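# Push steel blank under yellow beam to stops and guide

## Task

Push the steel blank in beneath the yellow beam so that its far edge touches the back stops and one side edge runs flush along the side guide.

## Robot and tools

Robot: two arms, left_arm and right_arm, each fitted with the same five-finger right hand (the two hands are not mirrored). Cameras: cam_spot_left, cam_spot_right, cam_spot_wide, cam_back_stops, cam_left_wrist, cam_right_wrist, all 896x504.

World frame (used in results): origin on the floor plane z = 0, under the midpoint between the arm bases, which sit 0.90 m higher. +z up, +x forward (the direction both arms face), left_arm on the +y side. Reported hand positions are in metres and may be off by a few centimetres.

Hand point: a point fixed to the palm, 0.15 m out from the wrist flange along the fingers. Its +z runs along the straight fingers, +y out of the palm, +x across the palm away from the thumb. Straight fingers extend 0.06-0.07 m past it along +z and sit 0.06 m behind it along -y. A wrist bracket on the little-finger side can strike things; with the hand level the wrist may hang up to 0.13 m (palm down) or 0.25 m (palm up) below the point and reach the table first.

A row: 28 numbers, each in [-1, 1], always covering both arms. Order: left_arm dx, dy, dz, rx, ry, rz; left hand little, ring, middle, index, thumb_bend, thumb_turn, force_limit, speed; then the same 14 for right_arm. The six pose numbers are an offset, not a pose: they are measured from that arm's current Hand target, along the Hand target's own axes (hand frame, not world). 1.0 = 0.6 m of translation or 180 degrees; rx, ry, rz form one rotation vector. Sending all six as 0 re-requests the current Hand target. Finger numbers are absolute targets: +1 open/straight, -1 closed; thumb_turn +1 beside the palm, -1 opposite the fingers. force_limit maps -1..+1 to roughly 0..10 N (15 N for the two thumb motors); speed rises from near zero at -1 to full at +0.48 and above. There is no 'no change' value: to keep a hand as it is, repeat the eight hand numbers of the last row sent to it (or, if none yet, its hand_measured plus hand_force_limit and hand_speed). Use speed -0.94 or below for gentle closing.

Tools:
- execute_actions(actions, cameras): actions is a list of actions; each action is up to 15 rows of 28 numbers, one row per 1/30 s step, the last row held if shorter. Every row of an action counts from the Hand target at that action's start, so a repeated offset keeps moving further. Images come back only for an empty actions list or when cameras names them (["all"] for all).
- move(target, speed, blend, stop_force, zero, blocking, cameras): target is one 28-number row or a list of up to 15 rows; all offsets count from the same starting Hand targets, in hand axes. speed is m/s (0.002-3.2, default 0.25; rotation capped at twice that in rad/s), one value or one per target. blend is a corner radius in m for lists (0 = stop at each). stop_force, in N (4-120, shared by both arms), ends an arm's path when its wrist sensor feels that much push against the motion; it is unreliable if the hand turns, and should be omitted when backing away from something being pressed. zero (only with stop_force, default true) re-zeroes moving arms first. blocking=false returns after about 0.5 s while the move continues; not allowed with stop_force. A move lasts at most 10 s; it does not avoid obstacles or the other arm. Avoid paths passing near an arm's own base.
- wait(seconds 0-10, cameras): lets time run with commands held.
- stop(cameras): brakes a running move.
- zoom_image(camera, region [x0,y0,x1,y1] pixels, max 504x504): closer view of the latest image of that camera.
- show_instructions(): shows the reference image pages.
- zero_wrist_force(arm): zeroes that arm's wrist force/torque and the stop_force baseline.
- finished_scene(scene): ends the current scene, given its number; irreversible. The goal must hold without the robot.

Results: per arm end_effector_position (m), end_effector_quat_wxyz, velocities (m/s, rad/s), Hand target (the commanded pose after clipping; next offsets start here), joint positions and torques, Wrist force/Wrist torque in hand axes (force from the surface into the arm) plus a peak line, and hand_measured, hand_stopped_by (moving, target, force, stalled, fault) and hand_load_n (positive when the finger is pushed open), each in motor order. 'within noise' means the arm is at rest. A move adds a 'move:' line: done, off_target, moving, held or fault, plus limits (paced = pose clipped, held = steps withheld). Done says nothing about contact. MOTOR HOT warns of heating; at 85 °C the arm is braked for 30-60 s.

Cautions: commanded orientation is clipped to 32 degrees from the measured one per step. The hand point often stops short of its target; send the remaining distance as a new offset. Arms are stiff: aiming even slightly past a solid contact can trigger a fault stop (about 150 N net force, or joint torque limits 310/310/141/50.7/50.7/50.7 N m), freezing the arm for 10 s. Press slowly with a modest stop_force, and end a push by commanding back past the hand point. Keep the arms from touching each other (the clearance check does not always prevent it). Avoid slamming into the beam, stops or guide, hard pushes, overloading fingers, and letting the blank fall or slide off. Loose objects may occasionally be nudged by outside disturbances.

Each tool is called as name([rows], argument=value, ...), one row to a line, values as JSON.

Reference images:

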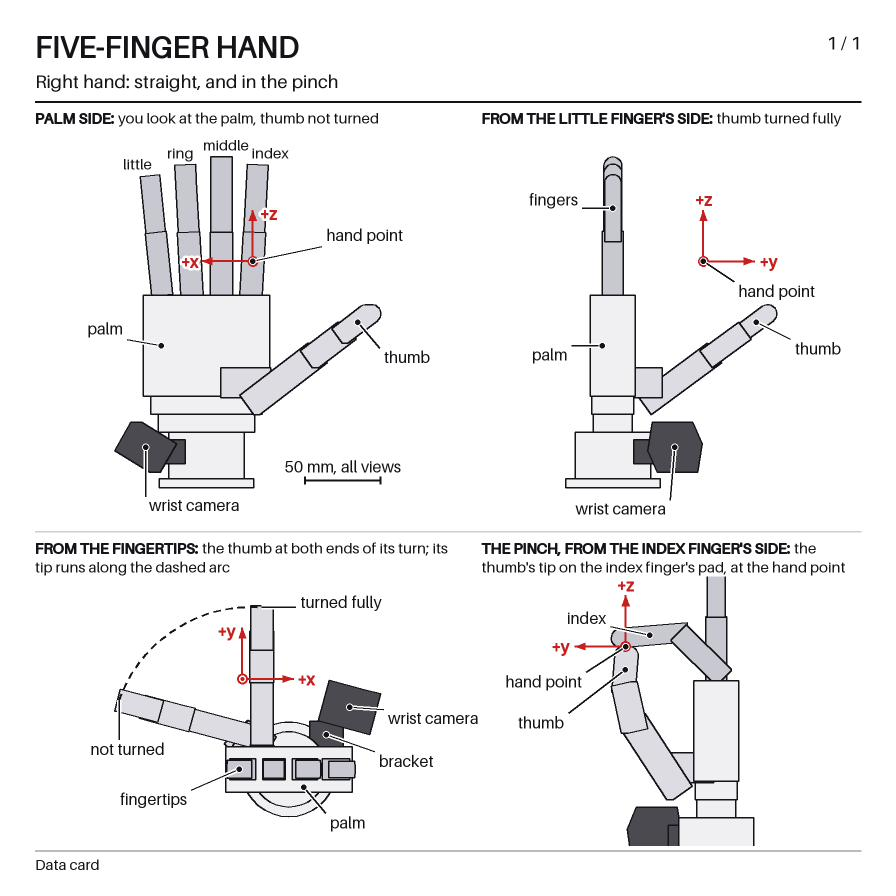

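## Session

execute_actions(actions=[])

zoom_image(camera="cam_spot_wide", region=[340, 120, 540, 260])

Scene clock: 0.00 s.
left_arm: end_effector_position=(+0.4295, +0.6766, +1.1194) hand_measured=(+1.000, +1.000, +1.000, +1.000, +1.000, +1.000) hand_load_n=(+0.0, +0.0, +0.0, +0.0, +0.0, +0.5) hand_stopped_by=(target, target, target, target, target, target) hand_force_limit=0.00 hand_speed=-0.80 end_effector_quat_wxyz=(+0.000, +0.000, +1.000, +0.000) | right_arm: end_effector_position=(+0.4295, -0.4234, +1.1194) hand_measured=(+1.000, +1.000, +1.000, +1.000, +1.000, +1.000) hand_load_n=(+0.0, +0.0, +0.0, +0.0, +0.0, +0.0) hand_stopped_by=(target, target, target, target, target, target) hand_force_limit=0.00 hand_speed=-0.80 end_effector_quat_wxyz=(+0.000, +0.000, +1.000, +0.000)
Joint positions: left_arm=[-0.28 -1.567 2.134 1.004 1.571 -1.851] | right_arm=[-0.281 -1.567 2.134 1.004 1.571 -1.851]
Joint velocities: within noise
Joint torques (N m): no reading
Wrist force (N): no reading
Wrist torque (N m): no reading
Wrist force, peak (N): no reading
Hand target: left_arm +0.4295, +0.6766, +1.1194; +0.000, +0.000, +1.000, +0.000 | right_arm +0.4295, -0.4234, +1.1194; +0.000, +0.000, +1.000, +0.000

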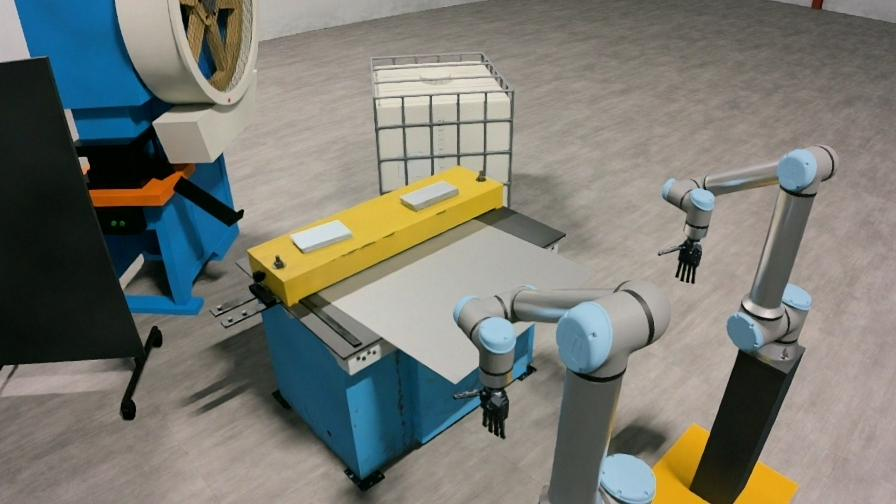

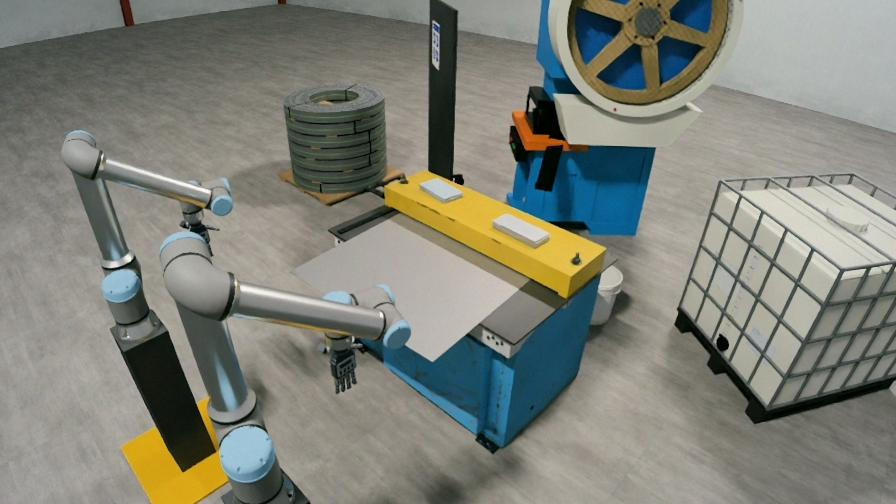

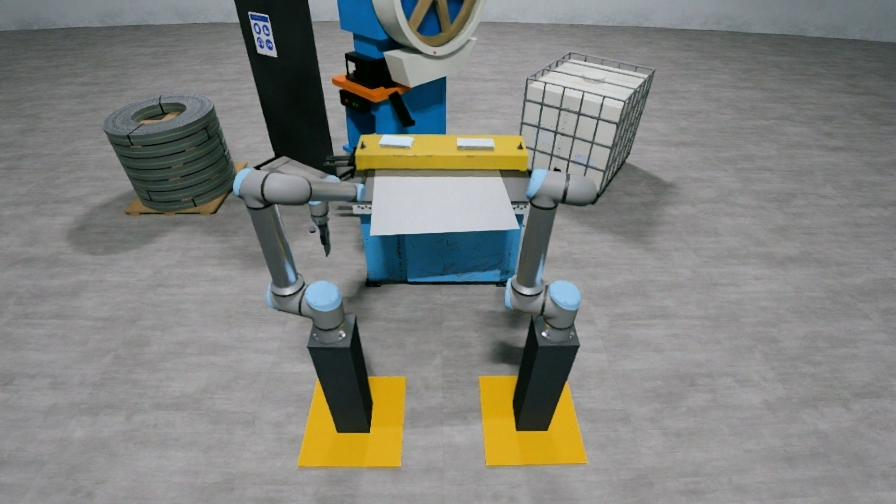

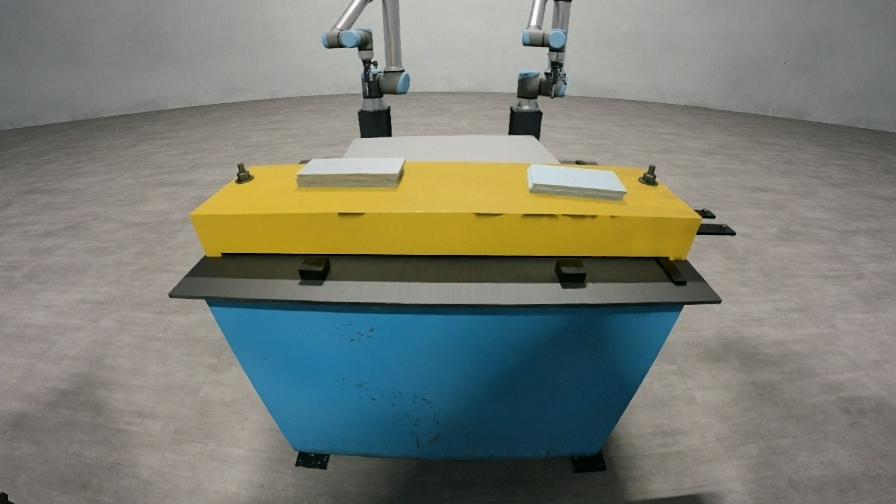

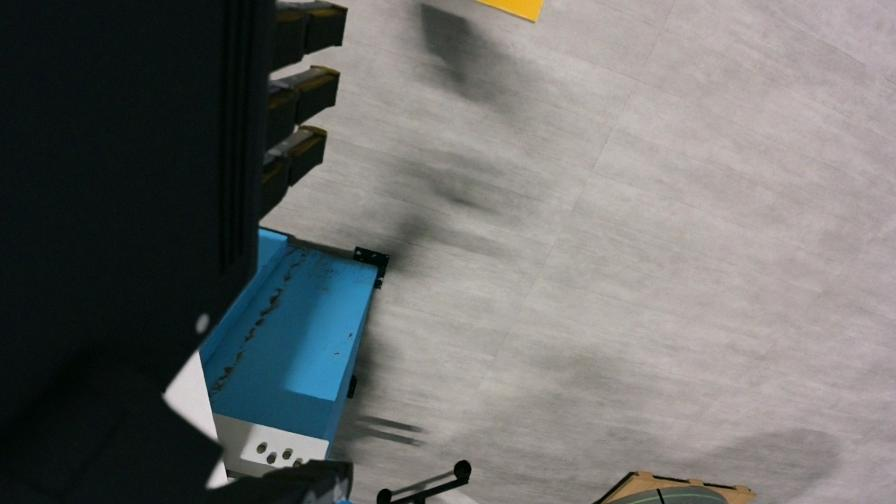

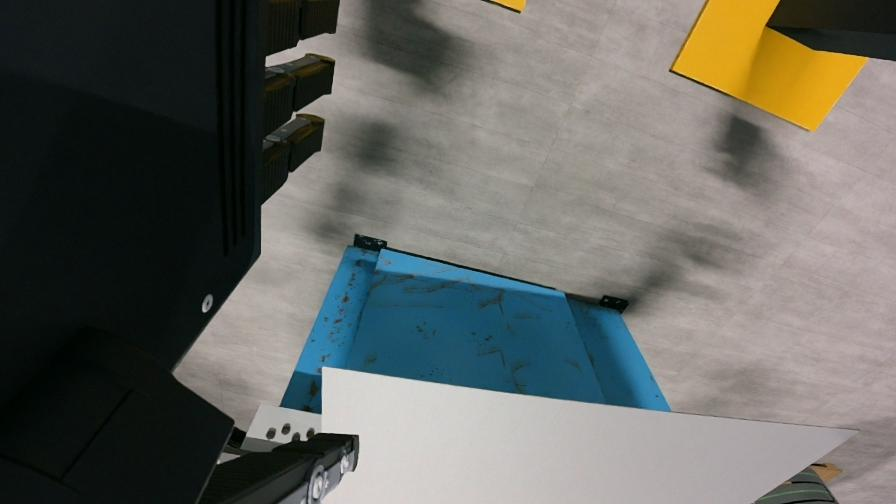

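Scaled by 2.520.

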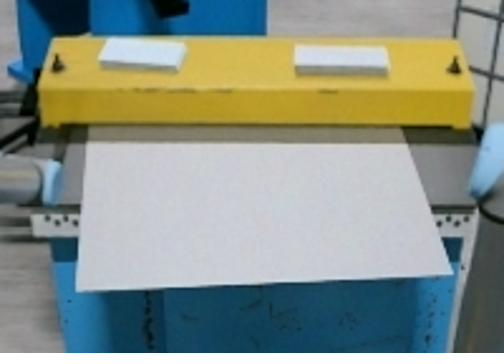

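move([
  [-0.4,-0.25,-0.131,0,0,0, 1,1,1,1,1,1,0,0, -0.451,-0.294,0,0,0,-0.5, -1,-1,-1,-1,1,1,0,0],
  [-0.6175,-0.3833,-0.131,0,0,0, 1,1,1,1,1,1,0,0, -0.9175,-0.3443,0,0,0,-1.0, -1,-1,-1,-1,1,1,0,0],
  [-0.6175,-0.3833,-0.131,0,0,0, 1,1,1,1,1,1,0,0, -0.9175,-0.3443,0.449,0,0,-1.0, -1,-1,-1,-1,1,1,0,0],
  [-0.6175,-0.3833,-0.131,0,0,0, 1,1,1,1,1,1,0,0, -0.9175,-0.2443,0.449,0,0,-1.0, -1,-1,-1,-1,1,1,0,0],
], speed=0.6, blend=0.03, cameras=["cam_left_wrist","cam_spot_right"])

zoom_image(camera="cam_left_wrist", region=[300, 0, 620, 504])

Scene clock: 20.20 s.
left_arm: end_effector_position=(+0.8000, +0.4465, +1.1980) hand_measured=(+1.000, +1.000, +1.000, +1.000, +1.000, +1.000) hand_load_n=(+0.0, +0.0, +0.0, +0.0, +0.0, +0.0) hand_stopped_by=(target, target, target, target, target, target) hand_force_limit=0.00 hand_speed=0.00 end_effector_quat_wxyz=(+0.000, +0.000, +1.000, +0.000) | right_arm: end_effector_position=(+0.9801, -0.5701, +0.8501) hand_measured=(-1.000, -1.000, -1.000, -1.000, +1.000, +1.000) hand_load_n=(+0.0, +0.0, +0.0, +0.0, +0.0, +0.0) hand_stopped_by=(target, target, target, target, target, target) hand_force_limit=0.00 hand_speed=0.00 end_effector_quat_wxyz=(+0.000, +1.000, +0.000, +0.000)
Joint positions: left_arm=[-0.433 -1.001 1.233 1.339 1.571 -2.004] | right_arm=[-0.133 -0.359 0.678 1.252 1.571 -4.846]
Joint torques (N m): left_arm=[13.31 -109.72 -29.81 1.29 2.54 1.15] | right_arm=[11.48 -110.66 -27.82 2.07 3.58 -0.49]
Wrist force (N): left_arm=[0.5 0.0 -0.3] | right_arm=[0.1 -0.3 -0.6]
Wrist torque (N m): left_arm=[0.00 -0.07 0.21] | right_arm=[0.02 -0.04 0.26]
Wrist force, peak (N): left_arm=[1.2 0.5 0.2] | right_arm=[-0.1 -3.9 -0.7]
Hand target: left_arm +0.8000, +0.4466, +1.1980; +0.000, +0.000, +1.000, +0.000 | right_arm +0.9800, -0.5700, +0.8500; +0.000, +1.000, +0.000, +0.000
Off the commanded pose: left_arm 0.000 m, 0 deg | right_arm 0.000 m, 0 deg.
move: done
camera_calibration:
cam_left_wrist: T_world_to_cam=[[-0.295614, 0.954749, -0.0326487, -0.151526], [0.81768, 0.27055, 0.508136, -1.38604], [0.493976, 0.123516, -0.860658, 0.697418], [0, 0, 0, 1]] pos_world=[0.744038, 0.433521, 1.29959]
Images, in order (width x height): cam_spot_right 896x504, cam_left_wrist 896x504.

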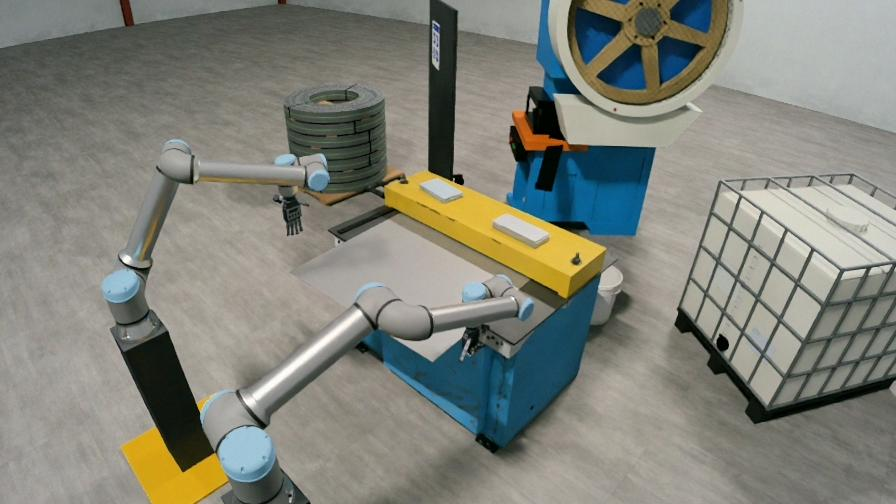

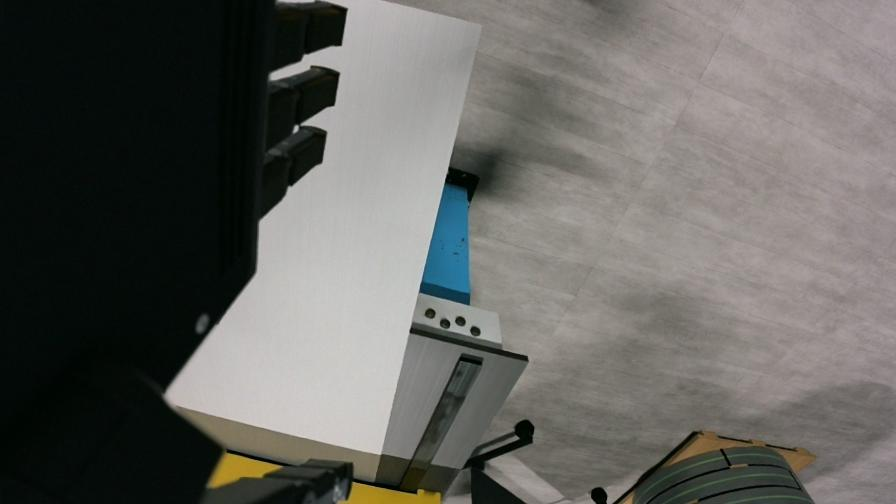

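Scaled by 1.000.

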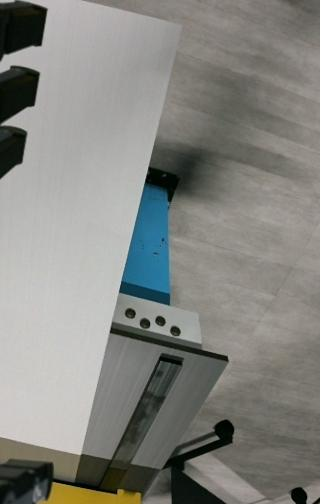

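move(target=[0,0,0,0,0,0, 1,1,1,1,1,1,0,0, 0,-0.1917,0,0,0,0, -1,-1,-1,-1,1,1,0,0], speed=0.06, stop_force=85)

move(target=[0,0,0,0,0,0, 1,1,1,1,1,1,0,0, 0,-0.0267,0,0,0,0, -1,-1,-1,-1,1,1,0,0], speed=0.015, stop_force=65, cameras=["cam_left_wrist","cam_spot_wide"])

zoom_image(camera="cam_left_wrist", region=[340, 260, 580, 500])

zoom_image(camera="cam_spot_wide", region=[340, 120, 540, 240])

Scene clock: 30.13 s.
left_arm: end_effector_position=(+0.8000, +0.4466, +1.1980) hand_measured=(+1.000, +1.000, +1.000, +1.000, +1.000, +1.000) hand_load_n=(+0.0, +0.0, +0.0, +0.0, +0.0, +0.0) hand_stopped_by=(target, target, target, target, target, target) hand_force_limit=0.00 hand_speed=0.00 end_effector_quat_wxyz=(+0.000, +0.000, +1.000, +0.000) | right_arm: end_effector_position=(+0.9800, -0.4567, +0.8500) hand_measured=(-1.000, -1.000, -1.000, -1.000, +1.000, +1.000) hand_load_n=(+0.0, +0.0, +0.5, +0.0, +0.0, +0.0) hand_stopped_by=(target, target, target, target, target, target) hand_force_limit=0.00 hand_speed=0.00 end_effector_quat_wxyz=(+0.000, +1.000, +0.000, +0.000)
Joint positions: left_arm=[-0.433 -1.001 1.233 1.339 1.571 -2.004] | right_arm=[-0.02 -0.331 0.62 1.282 1.571 -4.733]
Joint torques (N m): left_arm=[12.47 -107.51 -29.88 1.19 2.79 1.11] | right_arm=[60.11 -123.82 -38.67 -4.84 -11.14 -2.88]
Wrist force (N): left_arm=[0.3 -0.1 -0.2] | right_arm=[-29.1 61.7 -2.7]
Wrist torque (N m): left_arm=[-0.03 -0.05 0.19] | right_arm=[3.15 1.68 -0.57]
Wrist force, peak (N): left_arm=[0.6 -0.5 -0.5] | right_arm=[-43.1 114.8 -3.2]
Hand target: left_arm +0.8000, +0.4466, +1.1980; +0.000, +0.000, +1.000, +0.000 | right_arm +0.9800, -0.4568, +0.8500; +0.000, +1.000, +0.000, +0.000 (not the last commanded pose)
Off the commanded pose: left_arm 0.000 m, 0 deg | right_arm 0.002 m, 0 deg.
move: contact (right_arm)

Scene clock: 31.43 s.
left_arm: end_effector_position=(+0.8000, +0.4466, +1.1980) hand_measured=(+1.000, +1.000, +1.000, +1.000, +1.000, +1.000) hand_load_n=(+0.0, +0.0, +0.0, +0.0, +0.0, +0.0) hand_stopped_by=(target, target, target, target, target, target) hand_force_limit=0.00 hand_speed=0.00 end_effector_quat_wxyz=(+0.000, +0.000, +1.000, +0.000) | right_arm: end_effector_position=(+0.9799, -0.4556, +0.8500) hand_measured=(-1.000, -1.000, -1.000, -1.000, +1.000, +1.000) hand_load_n=(+0.0, +0.0, +0.0, +0.0, +0.0, +0.0) hand_stopped_by=(target, target, target, target, target, target) hand_force_limit=0.00 hand_speed=0.00 end_effector_quat_wxyz=(+0.000, +1.000, +0.000, +0.000)
Joint positions: left_arm=[-0.433 -1.001 1.233 1.339 1.571 -2.004] | right_arm=[-0.019 -0.331 0.619 1.283 1.571 -4.732]
Joint torques (N m): left_arm=[12.83 -108.69 -29.97 1.52 2.56 1.18] | right_arm=[116.6 -123.92 -39.05 -6.33 -28.28 -2.28]
Wrist force (N): left_arm=[0.3 -0.1 -0.6] | right_arm=[-37.2 108.3 -6.3]
Wrist torque (N m): left_arm=[0.00 -0.03 0.20] | right_arm=[5.65 2.29 -0.01]
Wrist force, peak (N): left_arm=[0.3 -0.6 -0.4] | right_arm=[-44.6 129.3 -5.2]
Hand target: left_arm +0.8000, +0.4466, +1.1980; +0.000, +0.000, +1.000, +0.000 | right_arm +0.9799, -0.4556, +0.8500; +0.000, +1.000, +0.000, +0.000 (not the last commanded pose)
Off the commanded pose: left_arm 0.000 m, 0 deg | right_arm 0.015 m, 0 deg.
move: contact (right_arm)
camera_calibration:
cam_left_wrist: T_world_to_cam=[[-0.295614, 0.954749, -0.0326487, -0.151526], [0.81768, 0.27055, 0.508136, -1.38604], [0.493976, 0.123516, -0.860658, 0.697418], [0, 0, 0, 1]] pos_world=[0.744038, 0.433521, 1.29959]
Images, in order (width x height): cam_spot_wide 896x504, cam_left_wrist 896x504.

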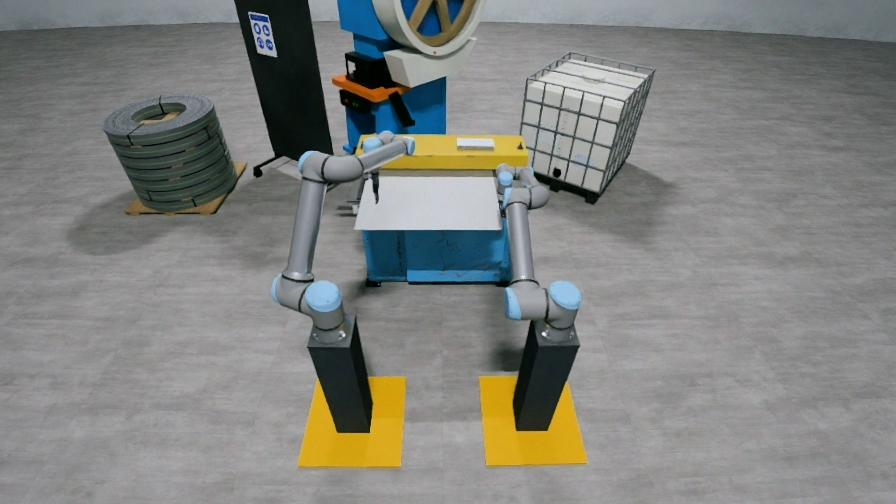

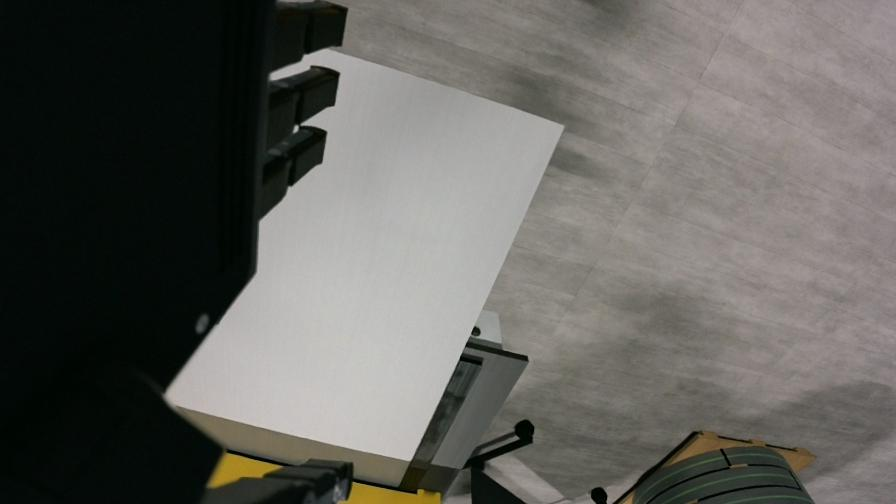

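Scaled by 2.100.

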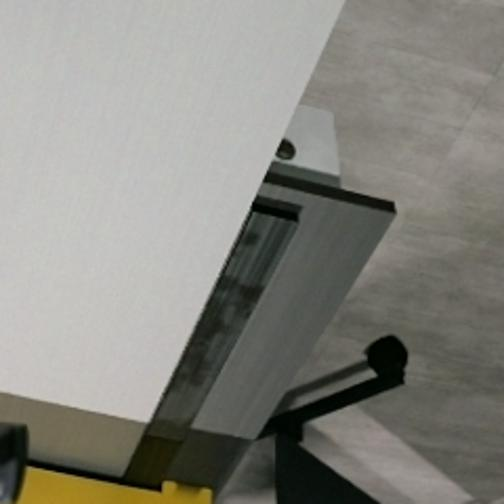

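Scaled by 2.520.

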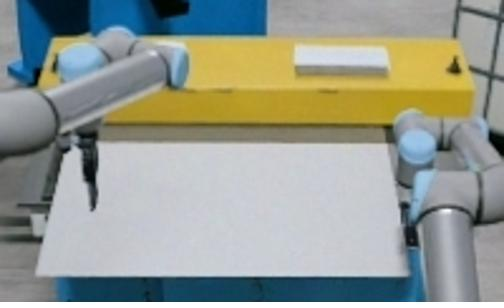

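move([
  [0.3,-0.1443,0.08,0,0,-0.5, -1,-1,-1,-1,1,1,0,0, 0,0.1573,0,0,0,0, -1,-1,-1,-1,1,1,0,0],
  [0.3,-0.1443,0.58,0,0,-0.5, -1,-1,-1,-1,1,1,0,0, -0.5667,0.2073,0,0,0,0.5, -1,-1,-1,-1,1,1,0,0],
  [0.2667,-0.1443,0.58,0,0,-0.5, -1,-1,-1,-1,1,1,0,0, -0.5667,-0.2093,0,0,0,0.5, -1,-1,-1,-1,1,1,0,0],
], speed=0.6, blend=0.03)

move(target=[0,-0.4,0,0,0,0, -1,-1,-1,-1,1,1,0,0, 0,-0.4,0,0,0,0, -1,-1,-1,-1,1,1,0,0], speed=0.06, stop_force=80, cameras=["cam_back_stops","cam_spot_left"])

zoom_image(camera="cam_spot_left", region=[300, 270, 420, 370])

zoom_image(camera="cam_back_stops", region=[260, 240, 700, 320])

Scene clock: 46.77 s.
left_arm: end_effector_position=(+0.6400, +0.3601, +0.8499) hand_measured=(-1.000, -1.000, -1.000, -1.000, +1.000, +1.000) hand_load_n=(+0.0, +0.5, +0.5, +0.0, -0.5, +0.0) hand_stopped_by=(target, target, target, target, target, target) hand_force_limit=0.00 hand_speed=0.00 end_effector_quat_wxyz=(+0.000, +0.707, -0.707, +0.000) | right_arm: end_effector_position=(+0.6399, -0.3302, +0.8499) hand_measured=(-1.000, -1.000, -1.000, -1.000, +1.000, +1.000) hand_load_n=(+0.0, +0.0, +0.0, +0.0, +0.0, +0.0) hand_stopped_by=(target, target, target, target, target, target) hand_force_limit=0.00 hand_speed=0.00 end_effector_quat_wxyz=(+0.000, +0.707, -0.707, +0.000)
Joint positions: left_arm=[-0.545 -0.799 1.58 0.789 1.571 -3.687] | right_arm=[0.021 -0.809 1.602 0.778 1.571 -3.12]
Joint torques (N m): left_arm=[-12.03 -111.47 -17.52 1.56 0.25 -0.86] | right_arm=[11.26 -79.46 -21.69 1.25 1 2.06]
Wrist force (N): left_arm=[0.2 0.2 -0.1] | right_arm=[0.2 -2.1 -0.4]
Wrist torque (N m): left_arm=[0.02 -0.01 -0.12] | right_arm=[-0.27 -0.01 0.21]
Wrist force, peak (N): left_arm=[-0.2 0.4 -1.6] | right_arm=[-37.1 109.5 -6.2]
Hand target: left_arm +0.6400, +0.3600, +0.8500; +0.000, +0.707, -0.707, +0.000 | right_arm +0.6399, -0.3300, +0.8499; +0.000, +0.707, -0.707, +0.000
Off the commanded pose: left_arm 0.000 m, 0 deg | right_arm 0.000 m, 0 deg.
move: done

Scene clock: 52.03 s.
left_arm: end_effector_position=(+0.8800, +0.3600, +0.8500) hand_measured=(-1.000, -1.000, -1.000, -1.000, +1.000, +1.000) hand_load_n=(+0.0, +0.0, +0.5, +0.0, +0.0, +0.0) hand_stopped_by=(target, target, target, target, target, target) hand_force_limit=0.00 hand_speed=0.00 end_effector_quat_wxyz=(+0.000, +0.707, -0.707, +0.000) | right_arm: end_effector_position=(+0.8799, -0.3301, +0.8499) hand_measured=(-1.000, -1.000, -1.000, -1.000, +1.000, +1.000) hand_load_n=(+0.0, +0.0, +0.0, +0.0, -0.5, +0.0) hand_stopped_by=(target, target, target, target, target, target) hand_force_limit=0.00 hand_speed=0.00 end_effector_quat_wxyz=(+0.000, +0.707, -0.707, +0.000)
Joint positions: left_arm=[-0.412 -0.46 0.885 1.146 1.571 -3.554] | right_arm=[0.016 -0.473 0.912 1.132 1.571 -3.126]
Joint torques (N m): left_arm=[-17.16 -138.85 -26.99 5.61 2.5 -2.49] | right_arm=[7.09 -112.99 -24.64 5.38 2.67 -2.63]
Wrist force (N): left_arm=[0.2 -2.1 -0.4] | right_arm=[0.1 -2.0 -0.9]
Wrist torque (N m): left_arm=[-0.28 -0.02 -0.18] | right_arm=[-0.22 0.03 0.21]
Wrist force, peak (N): left_arm=[2.1 56.8 -18.0] | right_arm=[2.8 32.0 -10.8]
Hand target: left_arm +0.8800, +0.3600, +0.8500; +0.000, +0.707, -0.707, +0.000 | right_arm +0.8799, -0.3300, +0.8499; +0.000, +0.707, -0.707, +0.000
Off the commanded pose: left_arm 0.000 m, 0 deg | right_arm 0.000 m, 0 deg.
move: done
Images, in order (width x height): cam_spot_left 896x504, cam_back_stops 896x504.

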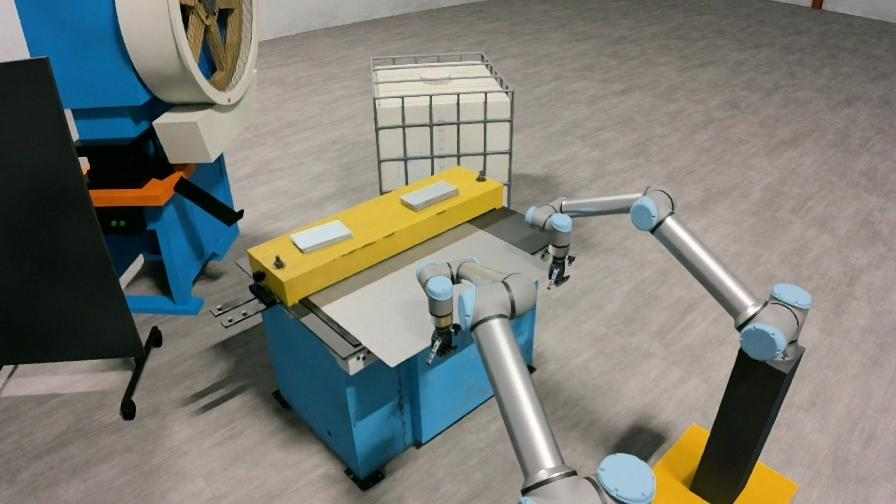

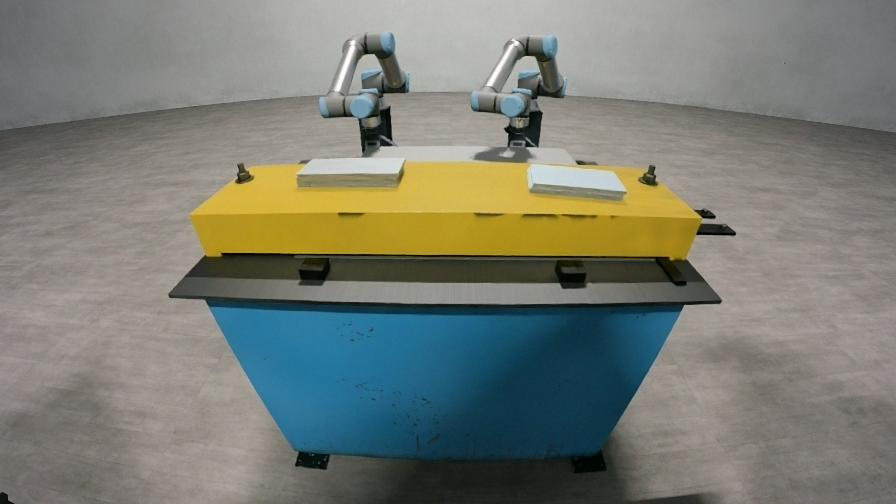

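Scaled by 4.200.

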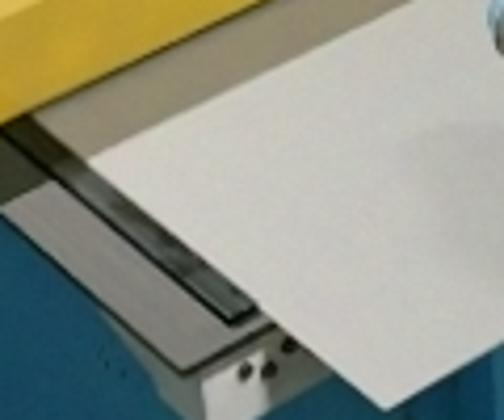

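Scaled by 1.145.

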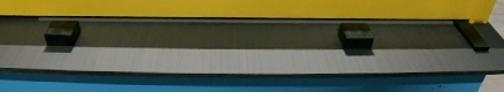

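move(target=[0,-0.0583,0,0,0,0, -1,-1,-1,-1,1,1,0,0, 0,-0.0583,0,0,0,0, -1,-1,-1,-1,1,1,0,0], speed=0.05, stop_force=80)

move(target=[0,-0.06,0,0,0,0, -1,-1,-1,-1,1,1,0,0, 0,-0.06,0,0,0,0, -1,-1,-1,-1,1,1,0,0], speed=0.015, stop_force=65, cameras=["cam_back_stops","cam_spot_left"])

zoom_image(camera="cam_back_stops", region=[280, 245, 360, 295])

zoom_image(camera="cam_back_stops", region=[530, 245, 610, 295])

zoom_image(camera="cam_back_stops", region=[620, 245, 700, 295])

zoom_image(camera="cam_spot_left", region=[300, 270, 420, 370])

Scene clock: 59.00 s.
left_arm: end_effector_position=(+0.9150, +0.3600, +0.8500) hand_measured=(-1.000, -1.000, -1.000, -1.000, +1.000, +1.000) hand_load_n=(+0.0, +0.0, +0.0, +0.0, +0.0, +0.0) hand_stopped_by=(target, target, target, target, target, target) hand_force_limit=0.00 hand_speed=0.00 end_effector_quat_wxyz=(+0.000, +0.707, -0.707, +0.000) | right_arm: end_effector_position=(+0.9149, -0.3300, +0.8499) hand_measured=(-1.000, -1.000, -1.000, -1.000, +1.000, +1.000) hand_load_n=(+0.0, +0.0, +0.0, +0.0, +0.0, +0.0) hand_stopped_by=(target, target, target, target, target, target) hand_force_limit=0.00 hand_speed=0.00 end_effector_quat_wxyz=(+0.000, +0.707, -0.707, +0.000)
Joint positions: left_arm=[-0.398 -0.388 0.736 1.222 1.571 -3.539] | right_arm=[0.016 -0.403 0.767 1.207 1.571 -3.126]
Joint torques (N m): left_arm=[-17.59 -141.97 -28.31 5.51 2.63 -1.98] | right_arm=[-7.9 -118.68 -27.3 6.03 2.05 -2.7]
Wrist force (N): left_arm=[1.3 -1.6 -0.2] | right_arm=[0.2 -2.3 -1.3]
Wrist torque (N m): left_arm=[-0.23 -0.20 -0.12] | right_arm=[-0.25 -0.02 0.19]
Wrist force, peak (N): left_arm=[-8.2 44.2 -10.0] | right_arm=[9.6 26.1 -8.9]
Hand target: left_arm +0.9150, +0.3600, +0.8500; +0.000, +0.707, -0.707, +0.000 | right_arm +0.9149, -0.3300, +0.8499; +0.000, +0.707, -0.707, +0.000
Off the commanded pose: left_arm 0.000 m, 0 deg | right_arm 0.000 m, 0 deg.
move: done

Scene clock: 60.57 s.
left_arm: end_effector_position=(+0.9212, +0.3599, +0.8500) hand_measured=(-1.000, -1.000, -1.000, -1.000, +1.000, +1.000) hand_load_n=(+0.0, +0.0, +0.0, +0.0, -0.5, +0.0) hand_stopped_by=(target, target, target, target, target, target) hand_force_limit=0.00 hand_speed=0.00 end_effector_quat_wxyz=(+0.000, +0.707, -0.707, +0.000) | right_arm: end_effector_position=(+0.9213, -0.3301, +0.8499) hand_measured=(-1.000, -1.000, -1.000, -1.000, +1.000, +1.000) hand_load_n=(+0.0, +0.0, +0.0, +0.0, +0.0, +0.0) hand_stopped_by=(target, target, target, target, target, target) hand_force_limit=0.00 hand_speed=0.00 end_effector_quat_wxyz=(+0.000, +0.707, -0.707, +0.000)
Joint positions: left_arm=[-0.395 -0.373 0.707 1.237 1.571 -3.537] | right_arm=[0.015 -0.388 0.737 1.222 1.571 -3.126]
Joint torques (N m): left_arm=[-14.66 -135.03 -62.52 -7.24 -4.8 -2.32] | right_arm=[-6.65 -104.31 -70.97 -8.11 -1.06 0.71]
Wrist force (N): left_arm=[-8.2 54.6 -16.1] | right_arm=[8.5 56.9 -14.8]
Wrist torque (N m): left_arm=[3.90 0.82 1.03] | right_arm=[3.62 -0.22 1.94]
Wrist force, peak (N): left_arm=[-11.1 94.1 -26.6] | right_arm=[11.8 85.6 -23.2]
Hand target: left_arm +0.9212, +0.3599, +0.8501; +0.000, +0.707, -0.707, +0.000 (not the last commanded pose) | right_arm +0.9214, -0.3301, +0.8499; +0.000, +0.707, -0.707, +0.000 (not the last commanded pose)
Off the commanded pose: left_arm 0.030 m, 0 deg | right_arm 0.030 m, 0 deg.
move: contact (left_arm, right_arm)
Images, in order (width x height): cam_spot_left 896x504, cam_back_stops 896x504.

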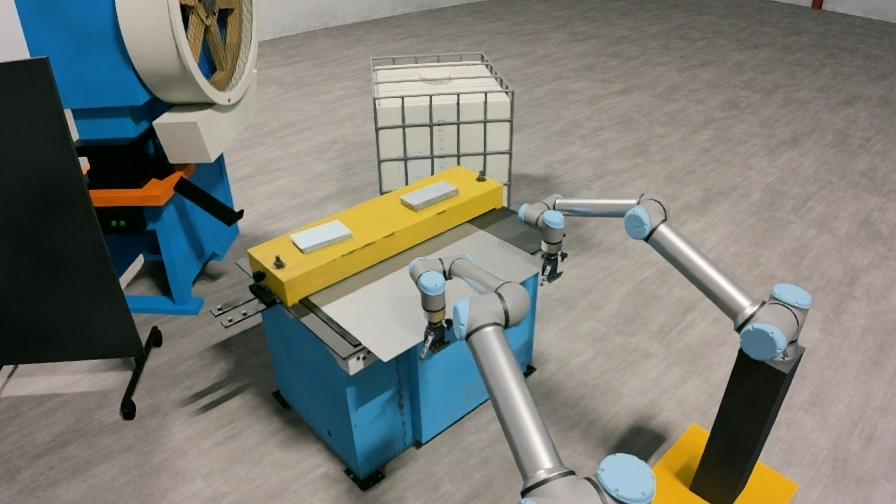

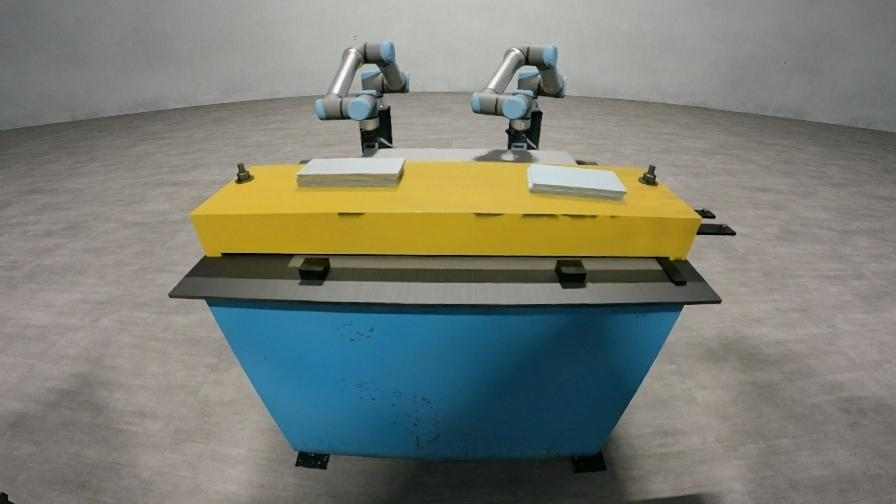

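Scaled by 6.300.

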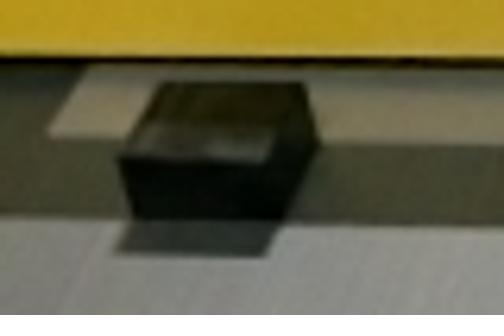

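Scaled by 6.300.

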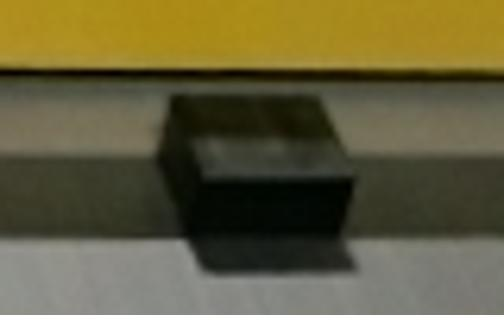

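Scaled by 6.300.

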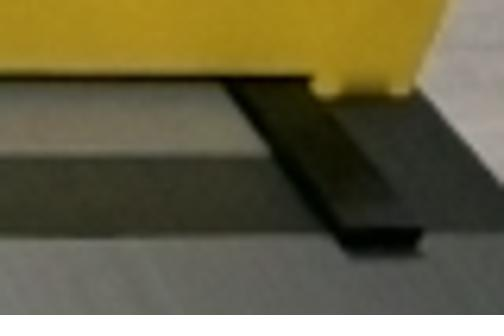

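Scaled by 4.200.

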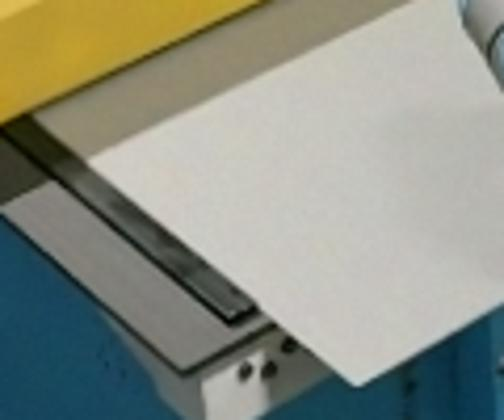

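move(target=[0,0.1,0,0,0,0, -1,-1,-1,-1,1,1,0,0, 0,0.1,0,0,0,0, -1,-1,-1,-1,1,1,0,0], speed=0.15, cameras=["cam_back_stops","cam_spot_left"])

zoom_image(camera="cam_back_stops", region=[260, 240, 700, 320])

zoom_image(camera="cam_spot_left", region=[300, 270, 420, 370])

Scene clock: 66.20 s.
left_arm: end_effector_position=(+0.8612, +0.3598, +0.8501) hand_measured=(-1.000, -1.000, -1.000, -1.000, +1.000, +1.000) hand_load_n=(+0.0, +0.0, +0.0, +0.0, +0.0, +0.0) hand_stopped_by=(target, target, target, target, target, target) hand_force_limit=0.00 hand_speed=0.00 end_effector_quat_wxyz=(+0.000, +0.707, -0.707, +0.000) | right_arm: end_effector_position=(+0.8614, -0.3300, +0.8500) hand_measured=(-1.000, -1.000, -1.000, -1.000, +1.000, +1.000) hand_load_n=(+0.0, +0.0, +0.0, +0.0, +0.0, +0.0) hand_stopped_by=(target, target, target, target, target, target) hand_force_limit=0.00 hand_speed=0.00 end_effector_quat_wxyz=(+0.000, +0.707, -0.707, +0.000)
Joint positions: left_arm=[-0.42 -0.495 0.955 1.11 1.571 -3.562] | right_arm=[0.016 -0.506 0.98 1.098 1.572 -3.125]
Joint torques (N m): left_arm=[16.38 -122.15 -25.96 2.76 -2.2 3.2] | right_arm=[-4.48 -111.75 -25.16 2.4 -2.61 3.22]
Wrist force (N): left_arm=[1.5 0.5 3.2] | right_arm=[1.3 -2.5 -1.3]
Wrist torque (N m): left_arm=[-0.12 -0.32 0.22] | right_arm=[-0.28 -0.15 -0.06]
Wrist force, peak (N): left_arm=[-9.0 54.9 -15.8] | right_arm=[8.6 58.2 -14.1]
Hand target: left_arm +0.8612, +0.3599, +0.8501; +0.000, +0.707, -0.707, +0.000 | right_arm +0.8614, -0.3301, +0.8499; +0.000, +0.707, -0.707, +0.000
Off the commanded pose: left_arm 0.000 m, 0 deg | right_arm 0.000 m, 0 deg.
move: done
Images, in order (width x height): cam_spot_left 896x504, cam_back_stops 896x504.

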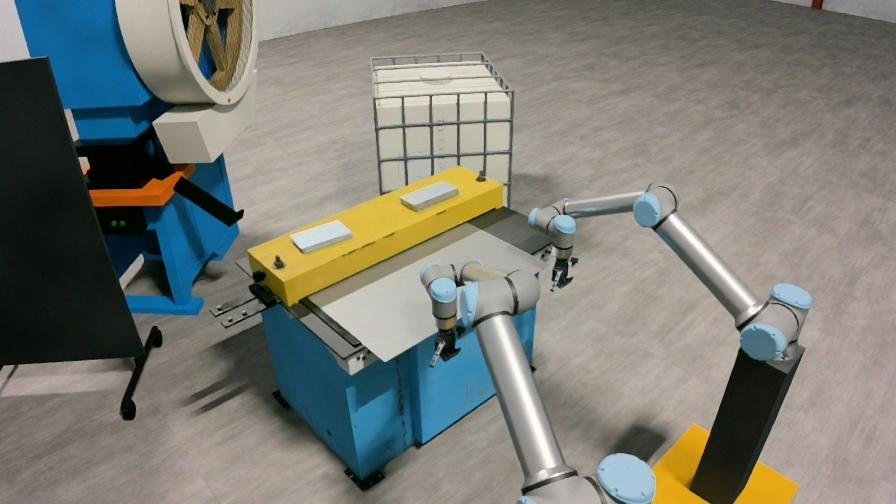

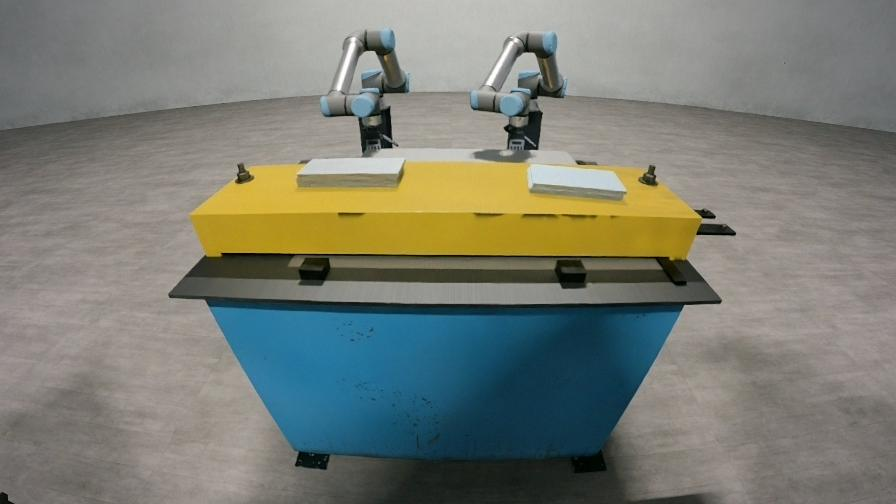

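Scaled by 1.145.

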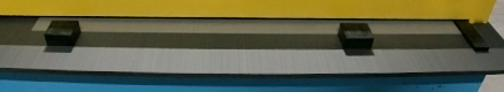

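Scaled by 4.200.

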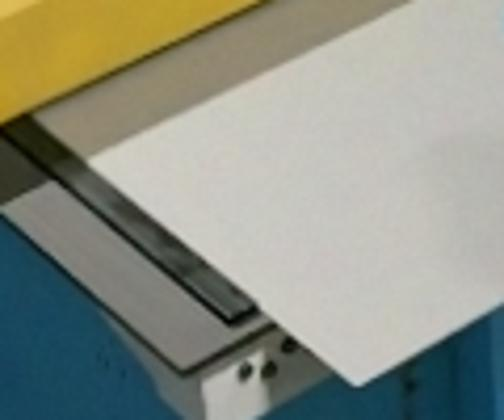

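finished_scene(scene=2)

The scene is finished: the task was done.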